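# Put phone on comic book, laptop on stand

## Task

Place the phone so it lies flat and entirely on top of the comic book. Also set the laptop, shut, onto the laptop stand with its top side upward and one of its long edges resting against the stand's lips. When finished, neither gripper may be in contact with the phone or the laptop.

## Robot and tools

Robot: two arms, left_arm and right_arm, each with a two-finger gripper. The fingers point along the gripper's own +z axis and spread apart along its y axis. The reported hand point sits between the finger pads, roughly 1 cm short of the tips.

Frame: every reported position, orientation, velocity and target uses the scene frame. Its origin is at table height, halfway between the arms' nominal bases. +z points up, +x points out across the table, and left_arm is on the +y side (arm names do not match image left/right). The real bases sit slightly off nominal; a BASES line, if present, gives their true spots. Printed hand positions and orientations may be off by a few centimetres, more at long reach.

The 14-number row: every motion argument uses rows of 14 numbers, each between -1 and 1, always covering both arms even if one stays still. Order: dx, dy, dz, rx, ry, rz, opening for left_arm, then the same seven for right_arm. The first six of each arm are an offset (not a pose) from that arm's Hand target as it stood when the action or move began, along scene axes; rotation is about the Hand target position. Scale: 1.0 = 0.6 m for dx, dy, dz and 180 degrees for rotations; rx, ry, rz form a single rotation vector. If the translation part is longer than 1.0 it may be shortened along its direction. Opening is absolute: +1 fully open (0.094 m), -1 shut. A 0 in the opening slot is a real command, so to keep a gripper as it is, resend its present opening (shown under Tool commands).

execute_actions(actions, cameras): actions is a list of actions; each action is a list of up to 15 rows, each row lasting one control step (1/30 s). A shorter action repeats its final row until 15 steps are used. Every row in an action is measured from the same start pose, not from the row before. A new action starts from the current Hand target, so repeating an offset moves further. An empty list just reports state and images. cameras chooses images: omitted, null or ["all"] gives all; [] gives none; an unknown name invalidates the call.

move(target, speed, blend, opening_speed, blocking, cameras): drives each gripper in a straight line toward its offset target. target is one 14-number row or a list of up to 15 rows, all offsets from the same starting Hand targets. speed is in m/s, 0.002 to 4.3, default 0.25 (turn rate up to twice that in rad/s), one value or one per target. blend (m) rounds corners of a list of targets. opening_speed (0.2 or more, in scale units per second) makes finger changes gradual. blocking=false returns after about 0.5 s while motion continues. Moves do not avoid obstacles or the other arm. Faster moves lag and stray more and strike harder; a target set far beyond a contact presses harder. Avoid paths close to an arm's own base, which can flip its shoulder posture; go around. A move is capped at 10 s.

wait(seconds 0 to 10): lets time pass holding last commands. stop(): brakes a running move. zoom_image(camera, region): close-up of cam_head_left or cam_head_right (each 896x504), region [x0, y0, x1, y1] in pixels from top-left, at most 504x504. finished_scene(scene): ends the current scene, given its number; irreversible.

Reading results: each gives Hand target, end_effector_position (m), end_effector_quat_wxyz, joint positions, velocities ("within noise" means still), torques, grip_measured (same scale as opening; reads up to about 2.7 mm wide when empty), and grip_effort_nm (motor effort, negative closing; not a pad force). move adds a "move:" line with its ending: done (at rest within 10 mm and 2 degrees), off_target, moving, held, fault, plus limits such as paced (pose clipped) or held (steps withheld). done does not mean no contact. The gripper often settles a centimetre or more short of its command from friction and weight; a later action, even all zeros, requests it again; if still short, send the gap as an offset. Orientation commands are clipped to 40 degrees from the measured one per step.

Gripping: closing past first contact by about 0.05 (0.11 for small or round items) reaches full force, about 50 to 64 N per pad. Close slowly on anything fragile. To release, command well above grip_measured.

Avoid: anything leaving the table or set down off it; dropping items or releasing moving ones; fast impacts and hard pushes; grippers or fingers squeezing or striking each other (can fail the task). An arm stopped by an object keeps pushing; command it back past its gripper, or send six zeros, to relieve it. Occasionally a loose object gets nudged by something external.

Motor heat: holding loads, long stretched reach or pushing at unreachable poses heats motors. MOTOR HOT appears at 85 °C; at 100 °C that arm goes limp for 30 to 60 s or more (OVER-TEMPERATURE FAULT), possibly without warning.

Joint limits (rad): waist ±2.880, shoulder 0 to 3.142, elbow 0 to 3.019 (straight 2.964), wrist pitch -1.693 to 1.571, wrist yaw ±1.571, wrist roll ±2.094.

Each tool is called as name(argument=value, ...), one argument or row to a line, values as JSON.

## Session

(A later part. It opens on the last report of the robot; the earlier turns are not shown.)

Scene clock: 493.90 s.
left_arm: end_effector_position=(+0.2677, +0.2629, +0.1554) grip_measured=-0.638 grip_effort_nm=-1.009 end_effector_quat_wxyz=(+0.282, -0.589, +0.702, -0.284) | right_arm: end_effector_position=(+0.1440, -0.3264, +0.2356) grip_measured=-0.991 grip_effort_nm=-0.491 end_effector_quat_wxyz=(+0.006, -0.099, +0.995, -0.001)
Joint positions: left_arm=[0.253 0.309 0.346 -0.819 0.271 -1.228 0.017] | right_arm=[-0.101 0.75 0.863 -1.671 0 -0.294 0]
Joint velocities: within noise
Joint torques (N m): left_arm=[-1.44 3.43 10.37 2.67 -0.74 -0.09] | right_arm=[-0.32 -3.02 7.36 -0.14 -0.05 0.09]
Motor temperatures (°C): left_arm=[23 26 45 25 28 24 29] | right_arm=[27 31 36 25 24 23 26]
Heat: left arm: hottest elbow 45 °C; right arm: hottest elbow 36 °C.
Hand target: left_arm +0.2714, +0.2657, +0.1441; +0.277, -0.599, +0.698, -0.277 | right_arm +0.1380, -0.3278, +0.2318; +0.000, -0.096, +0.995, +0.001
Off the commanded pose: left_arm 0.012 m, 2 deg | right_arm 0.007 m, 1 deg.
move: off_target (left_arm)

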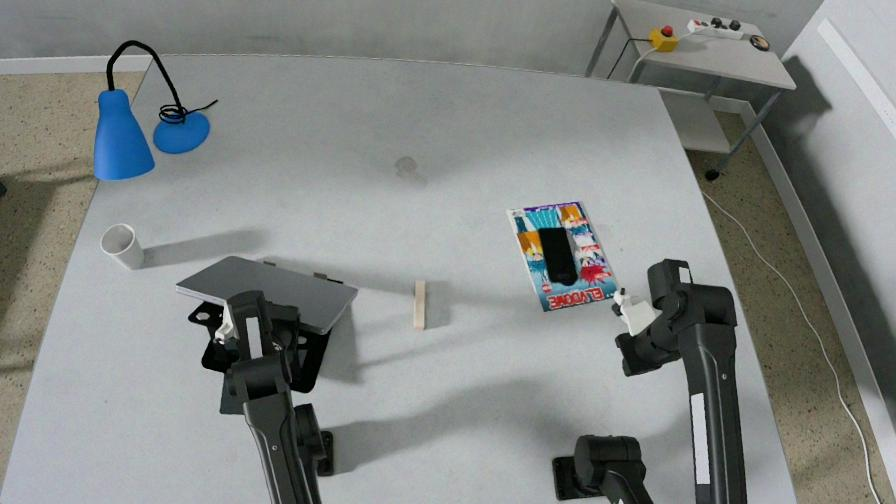

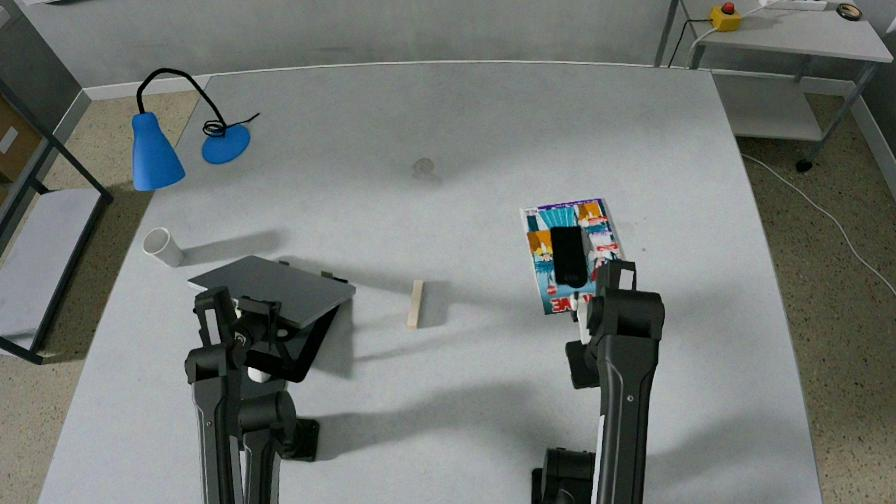

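move(
  target=[
    [0.01,-0.001,-0.03,0,0.0,0,-1,0,0,0.0,0,0,0,-1],
    [0.01,-0.001,-0.03,0,0.0,0,-0.2,0,0,0.0,0,0,0,-1],
  ],
  speed=0.04,
  opening_speed=0.2,
)

zoom_image(
  camera="cam_head_right",
  region=[170, 230, 370, 380],
)

zoom_image(
  camera="cam_head_left",
  region=[160, 230, 360, 380],
)

Scene clock: 502.23 s.
left_arm: end_effector_position=(+0.2838, +0.2638, +0.1608) grip_measured=-0.205 grip_effort_nm=0.232 end_effector_quat_wxyz=(+0.303, -0.590, +0.683, -0.305) | right_arm: end_effector_position=(+0.1440, -0.3264, +0.2356) grip_measured=-0.991 grip_effort_nm=-0.491 end_effector_quat_wxyz=(+0.006, -0.099, +0.995, -0.001)
Joint positions: left_arm=[0.23 0.333 0.331 -0.709 0.258 -1.285 0.037] | right_arm=[-0.101 0.75 0.863 -1.671 0 -0.294 0]
Joint velocities: within noise
Joint torques (N m): left_arm=[-1.2 2.9 7.66 1.32 -0.72 0.35] | right_arm=[-0.32 -3.08 7.41 -0.16 -0.04 0.09]
Motor temperatures (°C): left_arm=[23 26 43 24 28 24 29] | right_arm=[27 31 36 25 24 23 26]
Heat: left arm: hottest elbow 43 °C; right arm: hottest elbow 36 °C.
Hand target: left_arm +0.2774, +0.2651, +0.1262; +0.277, -0.599, +0.698, -0.277 | right_arm +0.1380, -0.3278, +0.2318; +0.000, -0.096, +0.995, +0.001
Off the commanded pose: left_arm 0.035 m, 5 deg | right_arm 0.007 m, 1 deg.
move: off_target (left_arm); target 2's new opening was sent with left_arm's hand 0.028 m and 2 deg from that target

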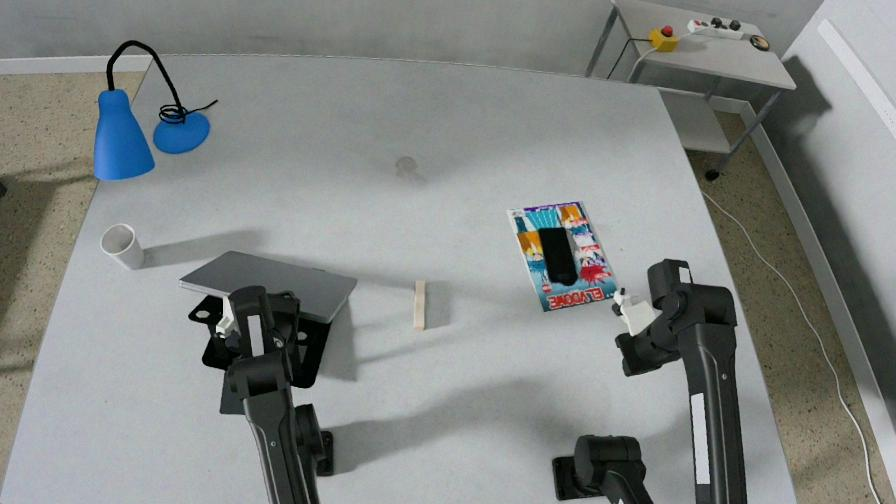

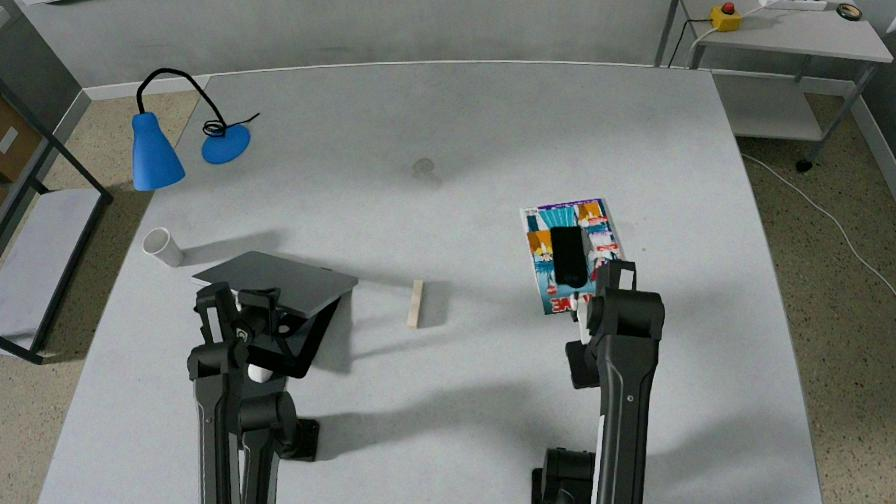

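Scaled by 2.520.

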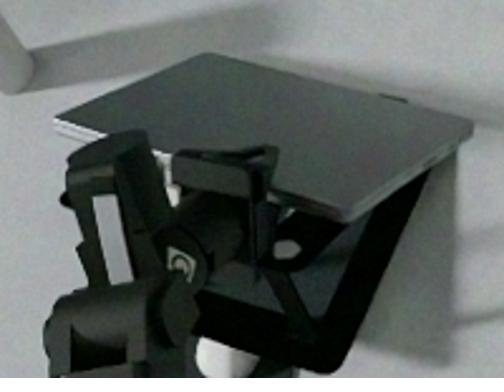

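Scaled by 2.520.

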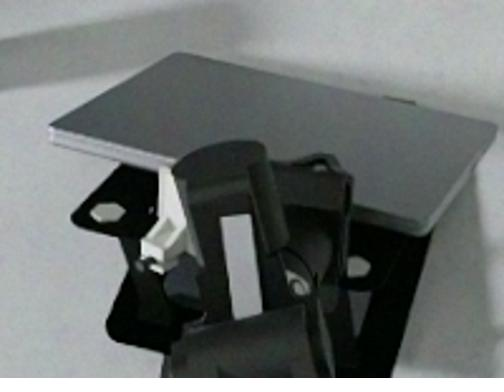

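move(
  target=[
    [0,0,0,0,0,0,-1,0,0,0.0,0,0,0,-1],
    [0.0,0,0.17,0,0.0,0,-1,0,0,0.0,0,0,0,-1],
    [-0.055,0.005,0.17,0,0.0,0,-1,0,0,0.0,0,0,0,-1],
    [-0.045,0.005,0.05,0,0.0,0,-1,0,0,0.0,0,0,0,-1],
  ],
  speed=0.08,
  opening_speed=0.5,
)

zoom_image(
  camera="cam_head_right",
  region=[170, 230, 370, 380],
)

zoom_image(
  camera="cam_head_left",
  region=[160, 230, 360, 380],
)

Scene clock: 512.27 s.
left_arm: end_effector_position=(+0.2460, +0.2622, +0.1602) grip_measured=-0.635 grip_effort_nm=-1.009 end_effector_quat_wxyz=(+0.270, -0.589, +0.710, -0.276) | right_arm: end_effector_position=(+0.1440, -0.3264, +0.2356) grip_measured=-0.991 grip_effort_nm=-0.491 end_effector_quat_wxyz=(+0.006, -0.099, +0.995, -0.001)
Joint positions: left_arm=[0.308 0.24 0.368 -0.957 0.31 -1.17 0.017] | right_arm=[-0.101 0.75 0.863 -1.671 0 -0.294 0]
Joint velocities: within noise
Joint torques (N m): left_arm=[-0.26 1.49 10.09 2.81 -0.22 -0.17] | right_arm=[-0.38 -3.14 7.38 -0.14 -0.05 0.1]
Motor temperatures (°C): left_arm=[23 26 42 24 28 24 29] | right_arm=[27 31 36 25 24 23 26]
Heat: left arm: hottest elbow 42 °C; right arm: hottest elbow 36 °C.
Hand target: left_arm +0.2504, +0.2681, +0.1562; +0.277, -0.599, +0.698, -0.277 | right_arm +0.1380, -0.3278, +0.2318; +0.000, -0.096, +0.995, +0.001
Off the commanded pose: left_arm 0.008 m, 2 deg | right_arm 0.007 m, 1 deg.
move: done

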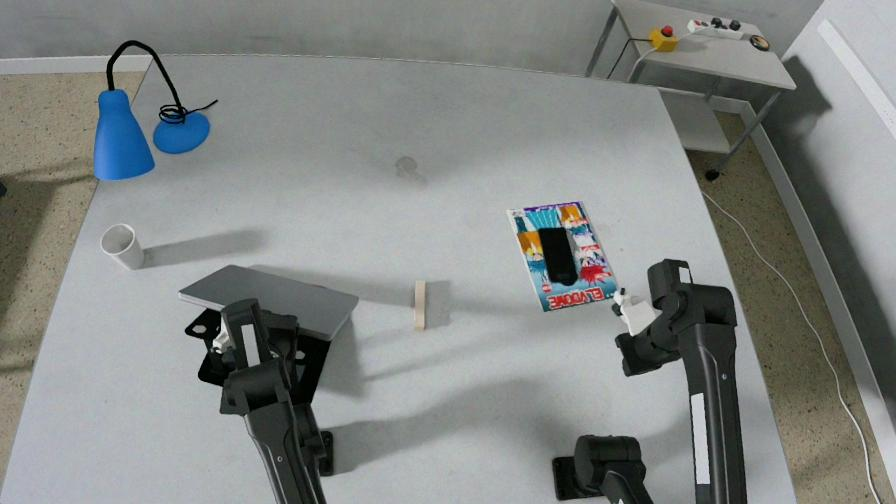

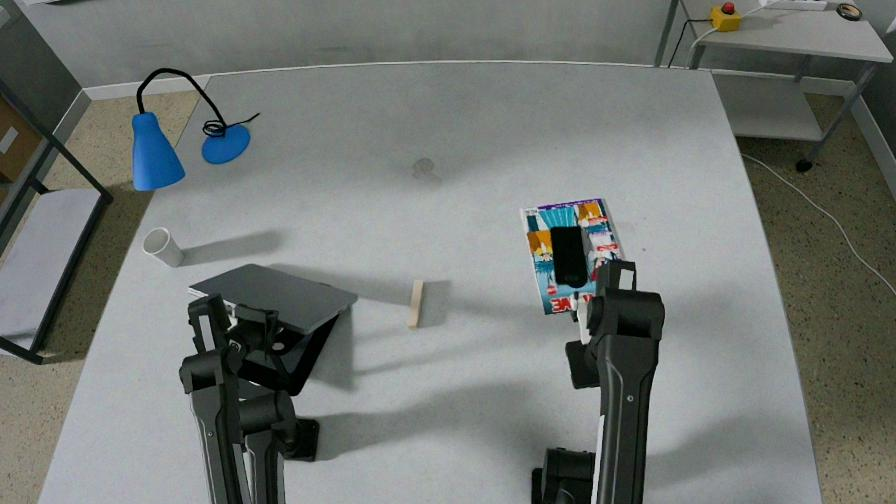

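Scaled by 2.520.

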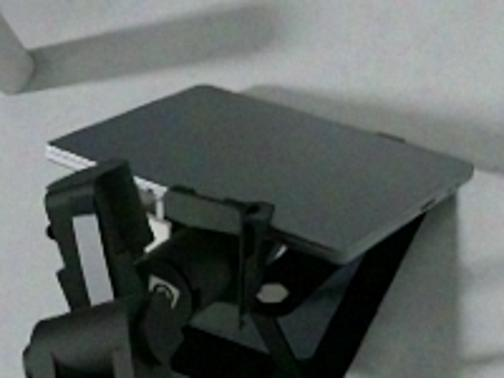

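Scaled by 2.520.

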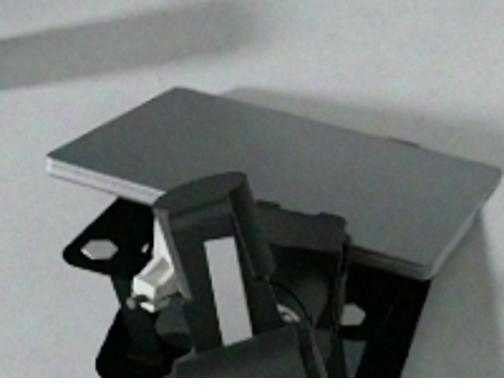

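move(
  target=[
    [0.0,0,0.3,0,0.0,0,-1,0,0,0.0,0,0,0,-1],
    [-0.02,0,0.3,0,0.0,0,-1,0,0,0.0,0,0,0,-1],
  ],
  speed=0.1,
)

zoom_image(
  camera="cam_head_right",
  region=[170, 230, 370, 380],
)

zoom_image(
  camera="cam_head_left",
  region=[160, 230, 360, 380],
)

Scene clock: 518.50 s.
left_arm: end_effector_position=(+0.2232, +0.2580, +0.2321) grip_measured=-0.636 grip_effort_nm=-1.013 end_effector_quat_wxyz=(+0.176, -0.630, +0.719, -0.235) | right_arm: end_effector_position=(+0.1440, -0.3264, +0.2356) grip_measured=-0.991 grip_effort_nm=-0.486 end_effector_quat_wxyz=(+0.006, -0.099, +0.995, -0.001)
Joint positions: left_arm=[0.321 0.396 0.659 -1.312 0.302 -1.17 0.017] | right_arm=[-0.101 0.75 0.863 -1.671 0 -0.294 0]
Joint velocities: within noise
Joint torques (N m): left_arm=[0.09 -2.02 27.28 1.91 0.47 -0.02] | right_arm=[-0.44 -3.02 7.38 -0.16 -0.05 0.09]
Motor temperatures (°C): left_arm=[23 26 42 24 28 24 29] | right_arm=[27 31 36 25 24 23 26]
Heat: left arm: hottest elbow 42 °C; right arm: hottest elbow 36 °C.
Hand target: left_arm +0.2384, +0.2681, +0.3363; +0.278, -0.599, +0.698, -0.277 | right_arm +0.1380, -0.3278, +0.2318; +0.000, -0.096, +0.995, +0.001
Off the commanded pose: left_arm 0.106 m, 13 deg | right_arm 0.007 m, 1 deg.
move: off_target (left_arm)

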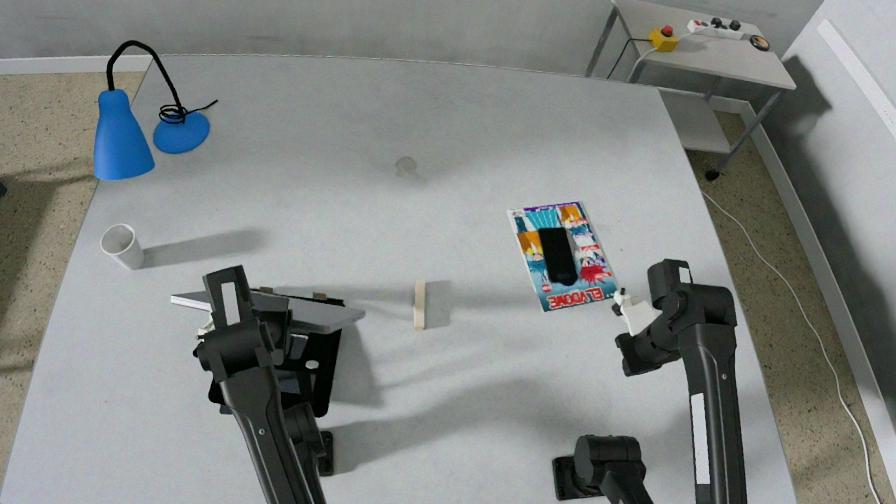

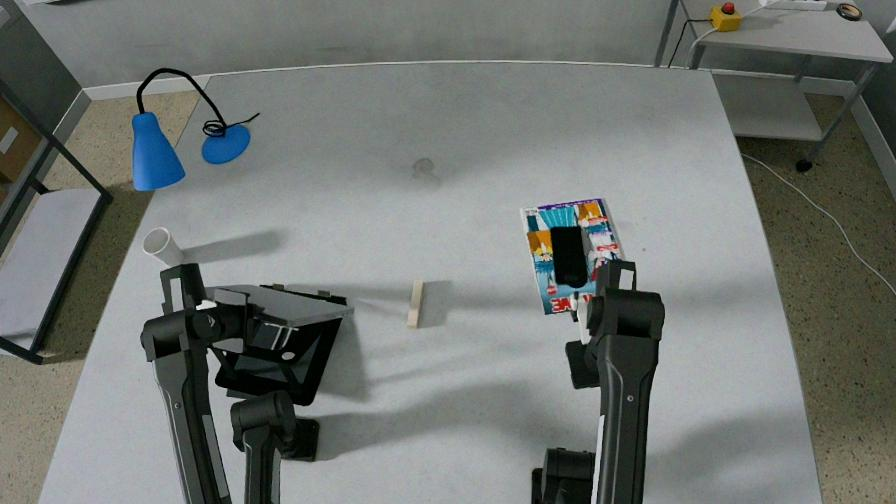

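Scaled by 2.520.

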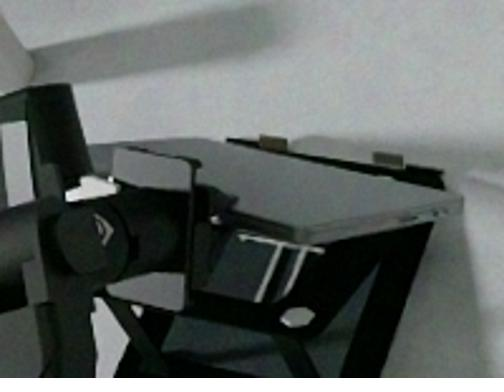

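Scaled by 2.520.

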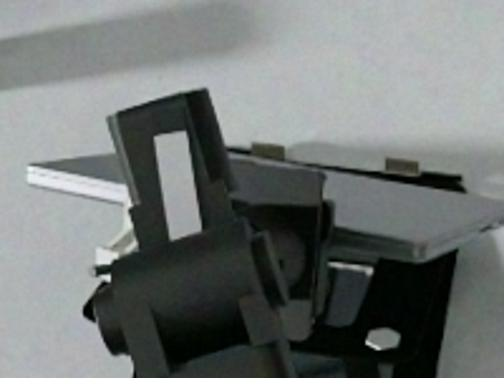

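move(
  target=[
    [-0.01,0,-0.22,0,0.03,0,-1,0,0,0.0,0,0,0,-1],
    [0.1,0,-0.25,0,0.0,0,-1,0,0,0.0,0,0,0,-1],
  ],
  speed=0.06,
)

zoom_image(
  camera="cam_head_right",
  region=[170, 230, 370, 380],
)

zoom_image(
  camera="cam_head_left",
  region=[160, 230, 360, 380],
)

Scene clock: 529.37 s.
left_arm: end_effector_position=(+0.2834, +0.2699, +0.1731) grip_measured=-0.636 grip_effort_nm=-1.004 end_effector_quat_wxyz=(+0.256, -0.613, +0.701, -0.259) | right_arm: end_effector_position=(+0.1440, -0.3264, +0.2356) grip_measured=-0.991 grip_effort_nm=-0.486 end_effector_quat_wxyz=(+0.006, -0.099, +0.995, -0.001)
Joint positions: left_arm=[0.23 0.451 0.447 -0.851 0.223 -1.261 0.017] | right_arm=[-0.101 0.75 0.863 -1.671 0 -0.294 0]
Joint velocities: within noise
Joint torques (N m): left_arm=[-3.31 -0.15 12.63 3.73 0.22 -0.05] | right_arm=[-0.44 -3.08 7.39 -0.14 -0.05 0.08]
Motor temperatures (°C): left_arm=[23 26 44 24 28 24 29] | right_arm=[27 31 36 25 24 23 26]
Heat: left arm: hottest elbow 44 °C; right arm: hottest elbow 36 °C.
Hand target: left_arm +0.2984, +0.2681, +0.1862; +0.277, -0.599, +0.698, -0.277 | right_arm +0.1380, -0.3278, +0.2318; +0.000, -0.096, +0.995, +0.001
Off the commanded pose: left_arm 0.020 m, 4 deg | right_arm 0.007 m, 1 deg.
move: off_target (left_arm)

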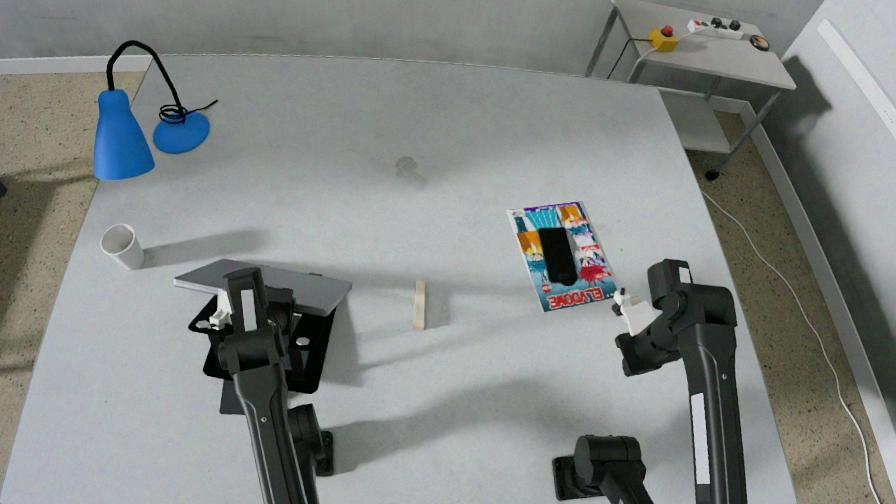

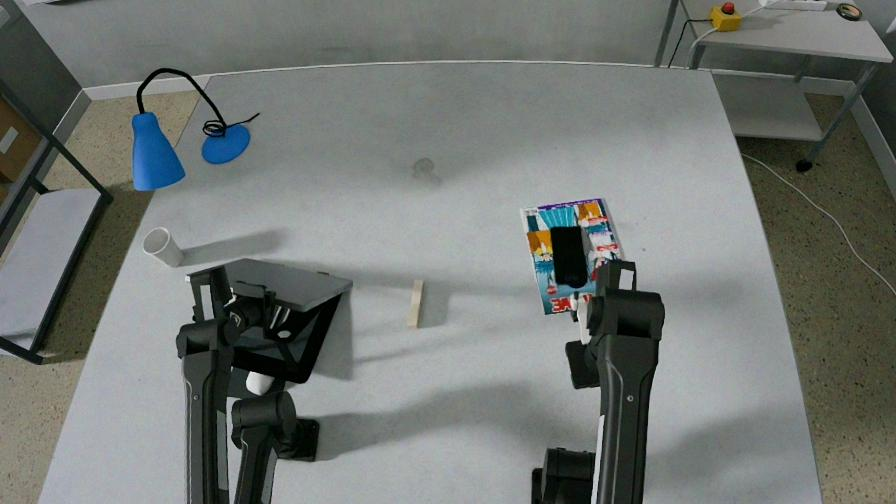

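Scaled by 2.520.

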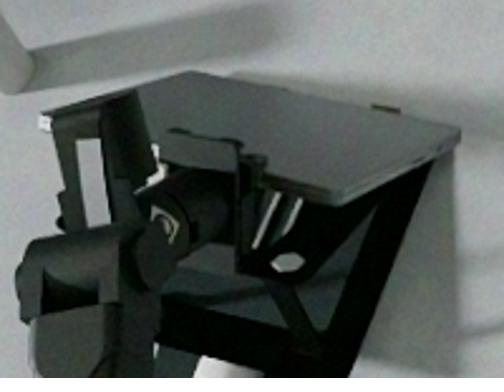

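Scaled by 2.520.

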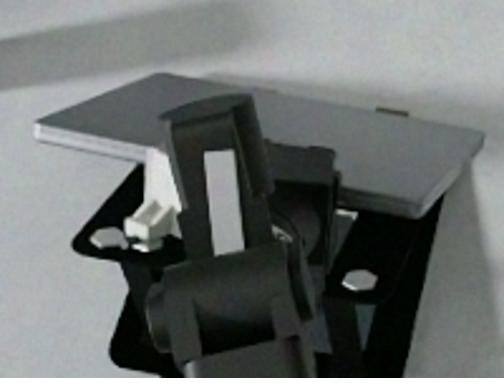

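move(
  target=[
    [0.2,0.01,-0.03,0,0.015,0.005,-1,0,0,0.0,0,0,0,-1],
  ],
  speed=0.06,
)

zoom_image(
  camera="cam_head_right",
  region=[170, 180, 370, 330],
)

zoom_image(
  camera="cam_head_left",
  region=[160, 180, 360, 330],
)

Scene clock: 535.10 s.
left_arm: end_effector_position=(+0.3966, +0.2783, +0.1598) grip_measured=-0.636 grip_effort_nm=-1.009 end_effector_quat_wxyz=(+0.264, -0.616, +0.697, -0.254) | right_arm: end_effector_position=(+0.1440, -0.3264, +0.2356) grip_measured=-0.991 grip_effort_nm=-0.486 end_effector_quat_wxyz=(+0.006, -0.099, +0.995, -0.001)
Joint positions: left_arm=[0.135 0.911 0.56 -0.48 0.141 -1.338 0.017] | right_arm=[-0.101 0.75 0.863 -1.671 0 -0.294 0]
Joint velocities: within noise
Joint torques (N m): left_arm=[-2.2 -1.38 15.49 1.63 0.04 0] | right_arm=[-0.38 -3.14 7.38 -0.16 -0.05 0.09]
Motor temperatures (°C): left_arm=[23 26 44 24 28 24 29] | right_arm=[27 31 36 25 24 23 26]
Heat: left arm: hottest elbow 44 °C; right arm: hottest elbow 36 °C.
Hand target: left_arm +0.4183, +0.2741, +0.1680; +0.263, -0.611, +0.700, -0.260 | right_arm +0.1380, -0.3278, +0.2318; +0.000, -0.096, +0.995, +0.001
Off the commanded pose: left_arm 0.024 m, 1 deg | right_arm 0.007 m, 1 deg.
move: off_target (left_arm)

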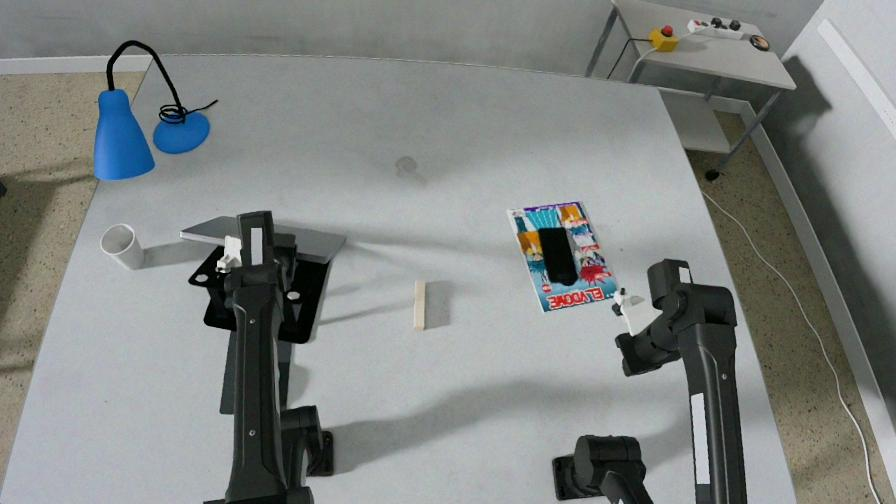

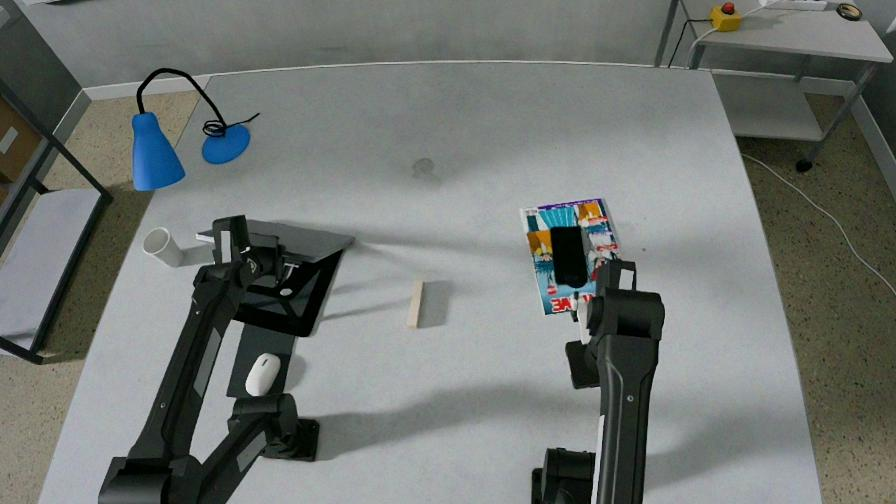

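Scaled by 2.520.

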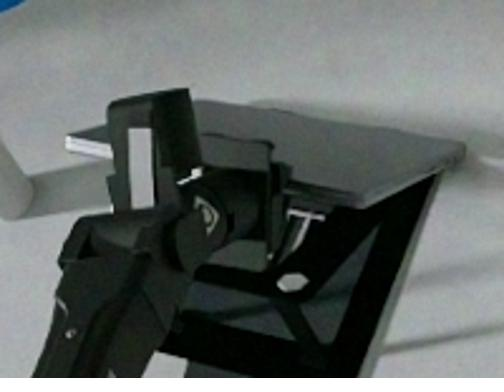

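Scaled by 2.520.

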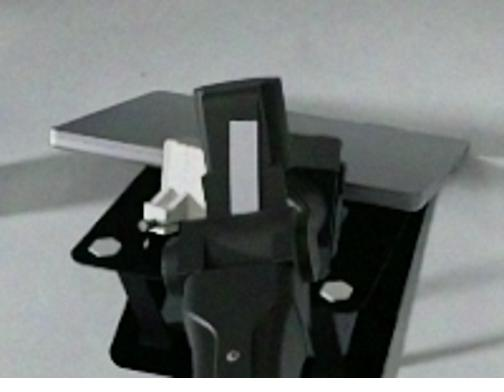

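move(
  target=[
    [0.0,0.0,0.3,0,-0.03,0,-1,0,0,0.0,0,0,0,-1],
    [-0.08,0.0,0.3,0,-0.03,0,-1,0,0,0.0,0,0,0,-1],
  ],
  speed=0.12,
)

zoom_image(
  camera="cam_head_right",
  region=[170, 180, 370, 330],
)

zoom_image(
  camera="cam_head_left",
  region=[160, 180, 360, 330],
)

Scene clock: 540.60 s.
left_arm: end_effector_position=(+0.3431, +0.2639, +0.2413) grip_measured=-0.636 grip_effort_nm=-1.009 end_effector_quat_wxyz=(+0.196, -0.631, +0.715, -0.229) | right_arm: end_effector_position=(+0.1440, -0.3264, +0.2356) grip_measured=-0.991 grip_effort_nm=-0.491 end_effector_quat_wxyz=(+0.006, -0.099, +0.995, -0.001)
Joint positions: left_arm=[0.134 0.76 0.767 -0.987 0.172 -1.337 0.017] | right_arm=[-0.101 0.75 0.863 -1.671 0 -0.294 0]
Joint velocities: within noise
Joint torques (N m): left_arm=[-1.26 -9.05 24.83 2.55 0.17 0.1] | right_arm=[-0.32 -3.08 7.41 -0.17 -0.04 0.09]
Motor temperatures (°C): left_arm=[23 26 45 24 28 24 29] | right_arm=[27 31 36 25 24 23 26]
Heat: left arm: hottest elbow 45 °C; right arm: hottest elbow 36 °C.
Hand target: left_arm +0.3703, +0.2740, +0.3482; +0.296, -0.598, +0.687, -0.289 | right_arm +0.1380, -0.3278, +0.2318; +0.000, -0.096, +0.995, +0.001
Off the commanded pose: left_arm 0.111 m, 14 deg | right_arm 0.007 m, 1 deg.
move: off_target (left_arm)

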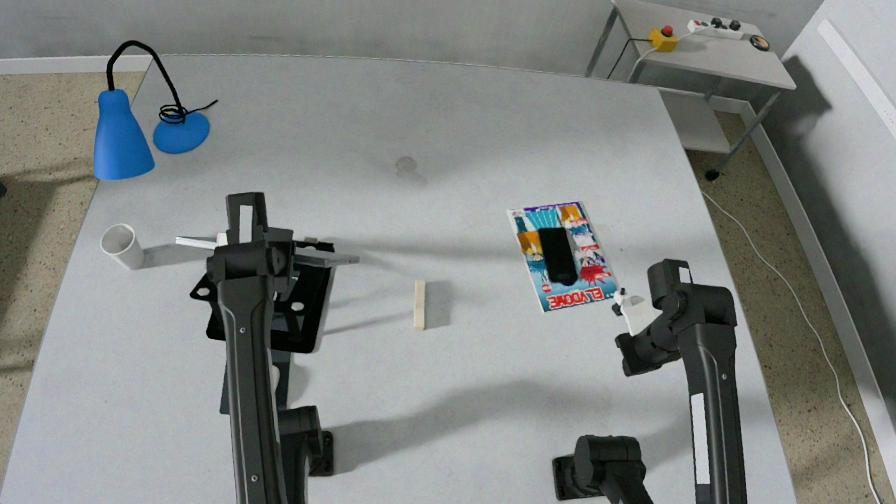

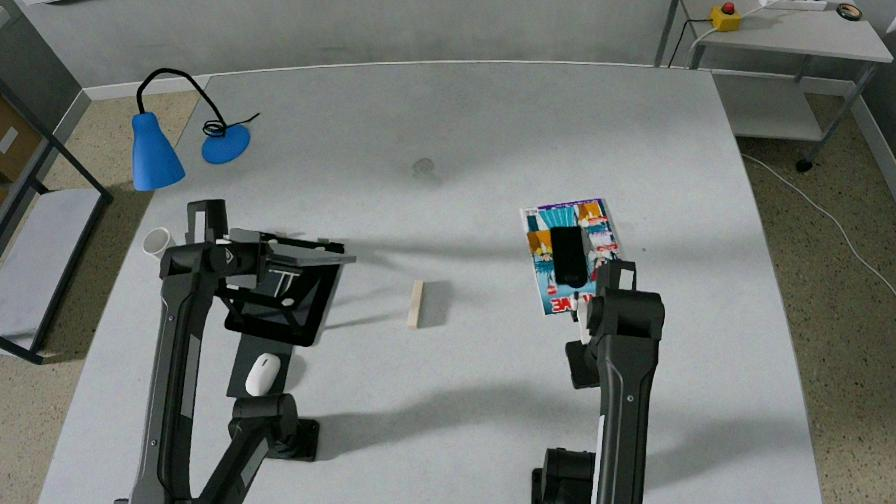

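Scaled by 2.520.

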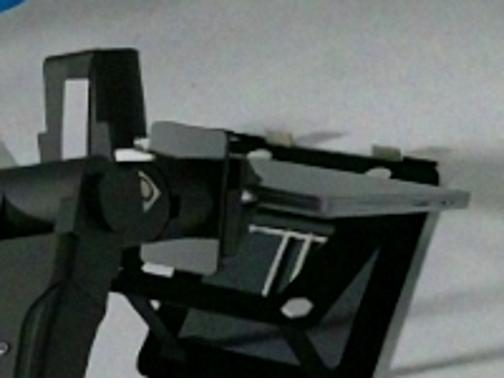

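Scaled by 2.520.

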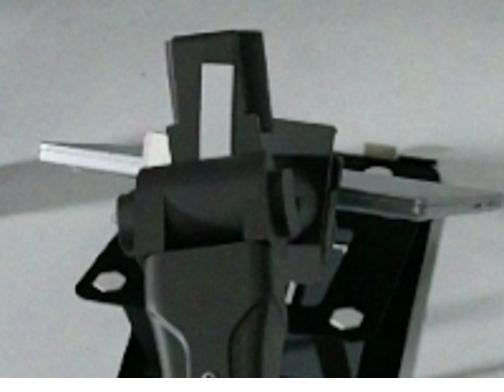

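move(
  target=[
    [-0.04,-0.01,-0.31,0,0.015,0,-1,0,0,0.0,0,0,0,-1],
  ],
  speed=0.07,
)

zoom_image(
  camera="cam_head_right",
  region=[170, 180, 370, 330],
)

zoom_image(
  camera="cam_head_left",
  region=[160, 180, 360, 330],
)

Scene clock: 549.67 s.
left_arm: end_effector_position=(+0.3475, +0.2643, +0.1649) grip_measured=-0.636 grip_effort_nm=-1.009 end_effector_quat_wxyz=(+0.276, -0.601, +0.696, -0.279) | right_arm: end_effector_position=(+0.1440, -0.3264, +0.2356) grip_measured=-0.991 grip_effort_nm=-0.491 end_effector_quat_wxyz=(+0.006, -0.099, +0.995, -0.001)
Joint positions: left_arm=[0.134 0.683 0.455 -0.551 0.174 -1.334 0.017] | right_arm=[-0.101 0.75 0.863 -1.671 0 -0.294 0]
Joint velocities: within noise
Joint torques (N m): left_arm=[-0.26 -2.67 10.71 1.48 -0.32 0.1] | right_arm=[-0.38 -3.02 7.38 -0.14 -0.05 0.09]
Motor temperatures (°C): left_arm=[23 26 47 24 28 24 30] | right_arm=[27 30 36 25 24 23 26]
Heat: left arm: hottest elbow 47 °C; right arm: hottest elbow 36 °C.
Hand target: left_arm +0.3464, +0.2680, +0.1623; +0.280, -0.604, +0.694, -0.275 | right_arm +0.1380, -0.3278, +0.2318; +0.000, -0.096, +0.995, +0.001
Off the commanded pose: left_arm 0.005 m, 1 deg | right_arm 0.007 m, 1 deg.
move: done

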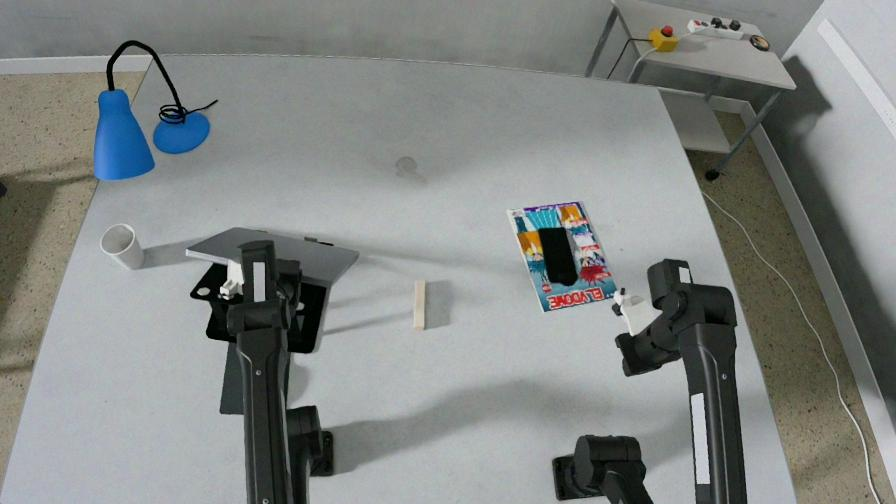

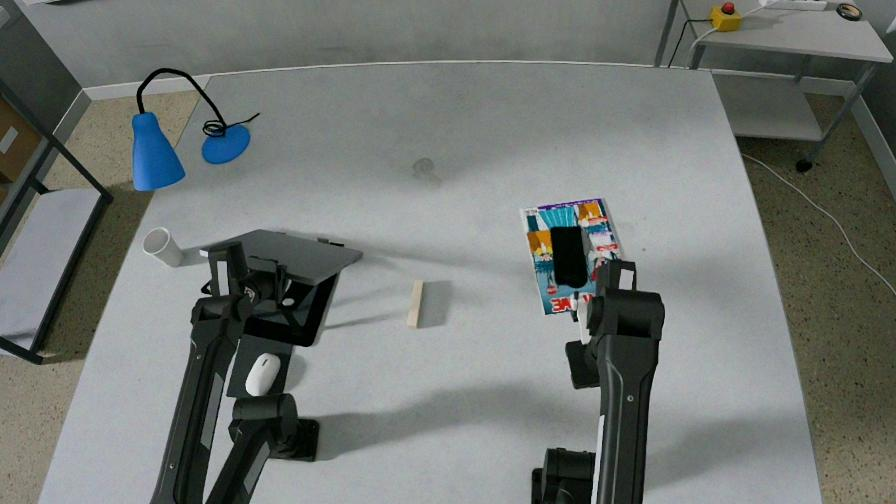

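Scaled by 2.520.

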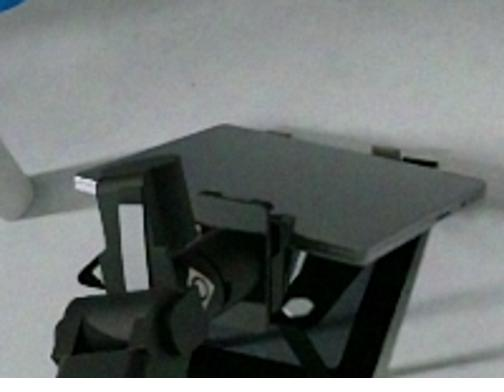

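Scaled by 2.520.

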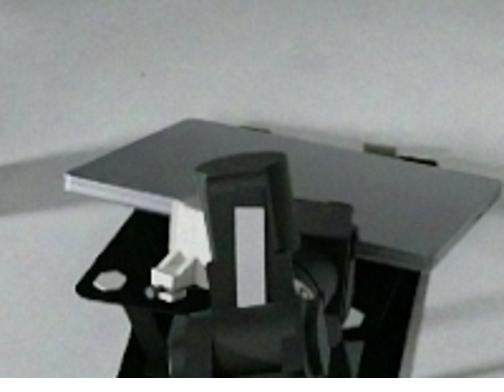

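move(
  target=[
    [0,0,0.14,0,0.0,0,-1,0,0,0.0,0,0,0,-1],
    [-0.03,0.045,0.14,0,0.0,0,-1,0,0,0.0,0,0,0,-1],
    [-0.03,0.045,-0.02,0,0.0,0,-1,0,0,0.0,0,0,0,-1],
  ],
  speed=0.08,
)

zoom_image(
  camera="cam_head_right",
  region=[170, 180, 370, 330],
)

zoom_image(
  camera="cam_head_left",
  region=[160, 180, 360, 330],
)

Scene clock: 558.73 s.
left_arm: end_effector_position=(+0.3252, +0.2854, +0.1576) grip_measured=-0.636 grip_effort_nm=-1.013 end_effector_quat_wxyz=(+0.275, -0.594, +0.701, -0.282) | right_arm: end_effector_position=(+0.1440, -0.3264, +0.2356) grip_measured=-0.991 grip_effort_nm=-0.486 end_effector_quat_wxyz=(+0.006, -0.099, +0.995, -0.001)
Joint positions: left_arm=[0.283 0.622 0.42 -0.601 0.291 -1.212 0.017] | right_arm=[-0.101 0.75 0.863 -1.671 0 -0.294 0]
Joint velocities: within noise
Joint torques (N m): left_arm=[-0.03 -0.03 10.56 2.58 -0.37 0.04] | right_arm=[-0.38 -3.02 7.39 -0.14 -0.06 0.09]
Motor temperatures (°C): left_arm=[23 26 46 24 28 24 30] | right_arm=[27 30 36 25 24 23 26]
Heat: left arm: hottest elbow 46 °C; right arm: hottest elbow 36 °C.
Hand target: left_arm +0.3283, +0.2950, +0.1502; +0.279, -0.605, +0.694, -0.275 | right_arm +0.1380, -0.3278, +0.2318; +0.000, -0.096, +0.995, +0.001
Off the commanded pose: left_arm 0.012 m, 2 deg | right_arm 0.007 m, 1 deg.
move: off_target (left_arm)

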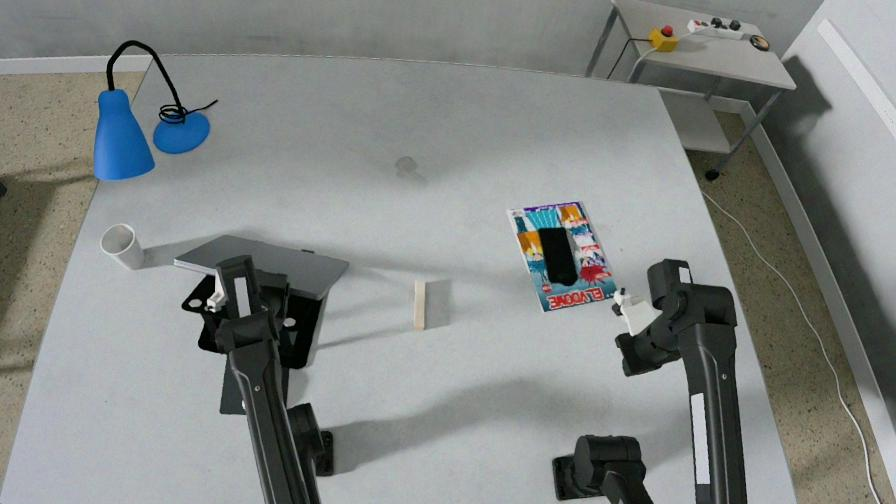

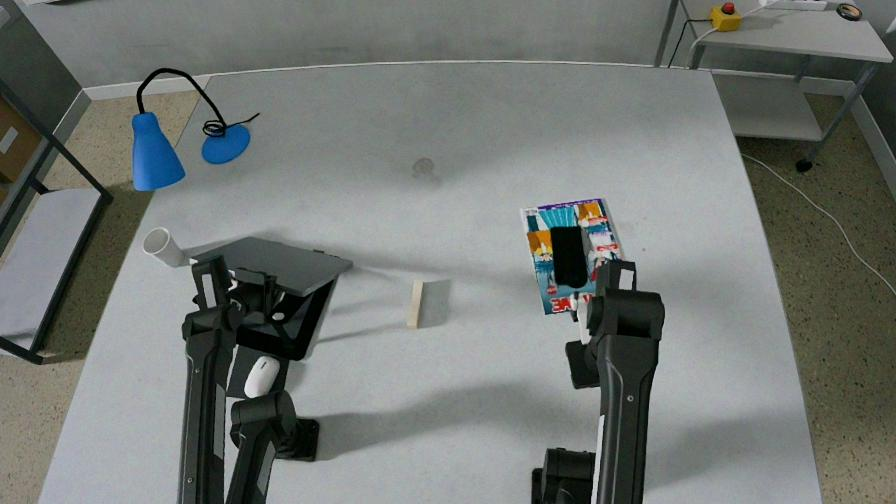

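Scaled by 2.520.

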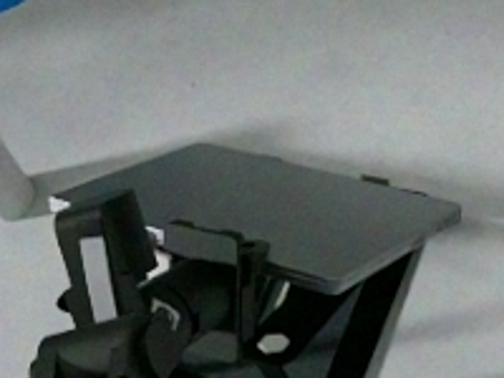

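Scaled by 2.520.

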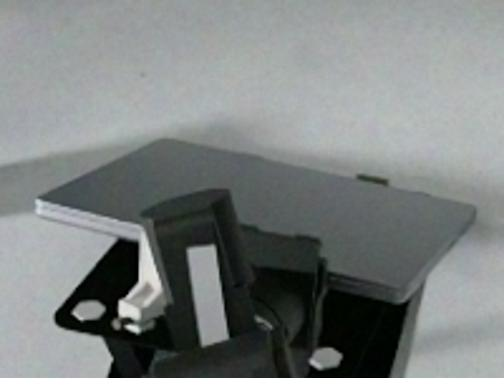

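move(
  target=[
    [0,0,0.28,0,0.0,0,-1,0,0,0.0,0,0,0,-1],
    [-0.045,0.015,0.3,0,0.0,0.022,-1,0,0,0.0,0,0,0,-1],
    [-0.045,0.015,0.02,0,0.01,0.022,-1,0,0,0.0,0,0,0,-1],
  ],
  speed=0.1,
)

zoom_image(
  camera="cam_head_right",
  region=[170, 200, 370, 350],
)

zoom_image(
  camera="cam_head_left",
  region=[160, 200, 360, 350],
)

Scene clock: 566.90 s.
left_arm: end_effector_position=(+0.2971, +0.2956, +0.1658) grip_measured=-0.637 grip_effort_nm=-1.004 end_effector_quat_wxyz=(+0.267, -0.625, +0.686, -0.260) | right_arm: end_effector_position=(+0.1440, -0.3264, +0.2356) grip_measured=-0.991 grip_effort_nm=-0.486 end_effector_quat_wxyz=(+0.006, -0.099, +0.995, -0.001)
Joint positions: left_arm=[0.341 0.528 0.438 -0.759 0.274 -1.213 0.017] | right_arm=[-0.101 0.75 0.863 -1.671 0 -0.294 0]
Joint velocities: within noise
Joint torques (N m): left_arm=[-0.09 -0.26 10.61 2.89 -0.52 -0.01] | right_arm=[-0.44 -3.14 7.39 -0.14 -0.05 0.09]
Motor temperatures (°C): left_arm=[23 26 46 24 28 24 30] | right_arm=[27 30 36 25 24 23 26]
Heat: left arm: hottest elbow 46 °C; right arm: hottest elbow 36 °C.
Hand target: left_arm +0.3013, +0.3040, +0.1622; +0.278, -0.632, +0.676, -0.255 | right_arm +0.1380, -0.3278, +0.2318; +0.000, -0.096, +0.995, +0.001
Off the commanded pose: left_arm 0.010 m, 2 deg | right_arm 0.007 m, 1 deg.
move: done

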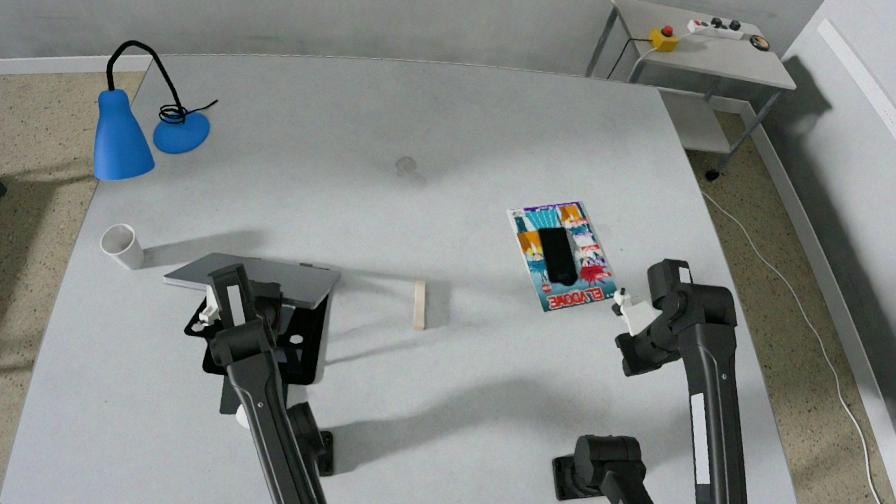

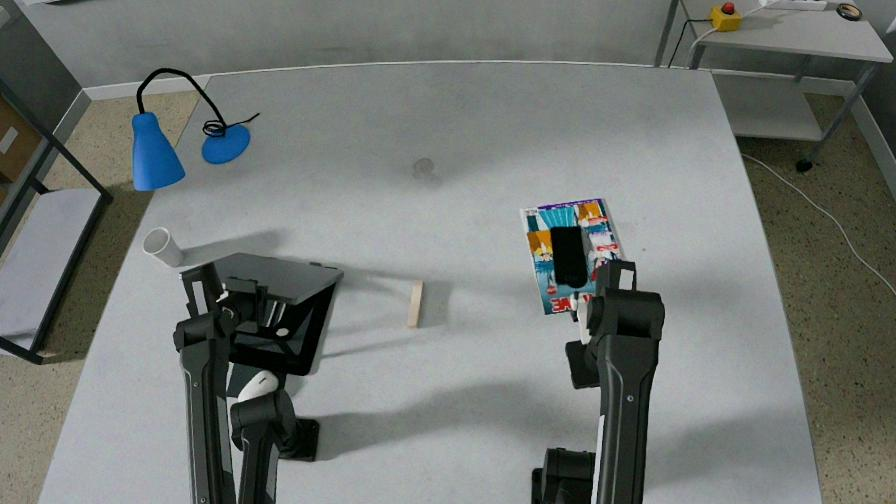

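Scaled by 2.520.

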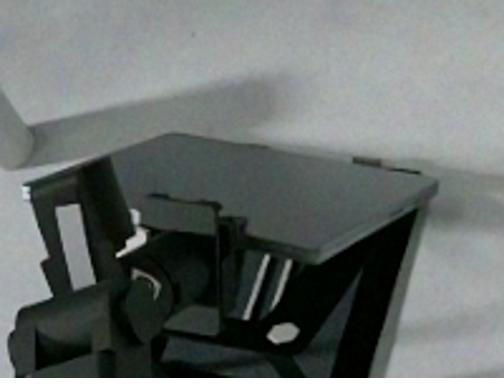

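Scaled by 2.520.

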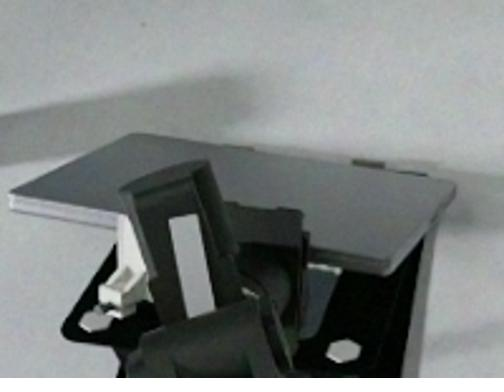

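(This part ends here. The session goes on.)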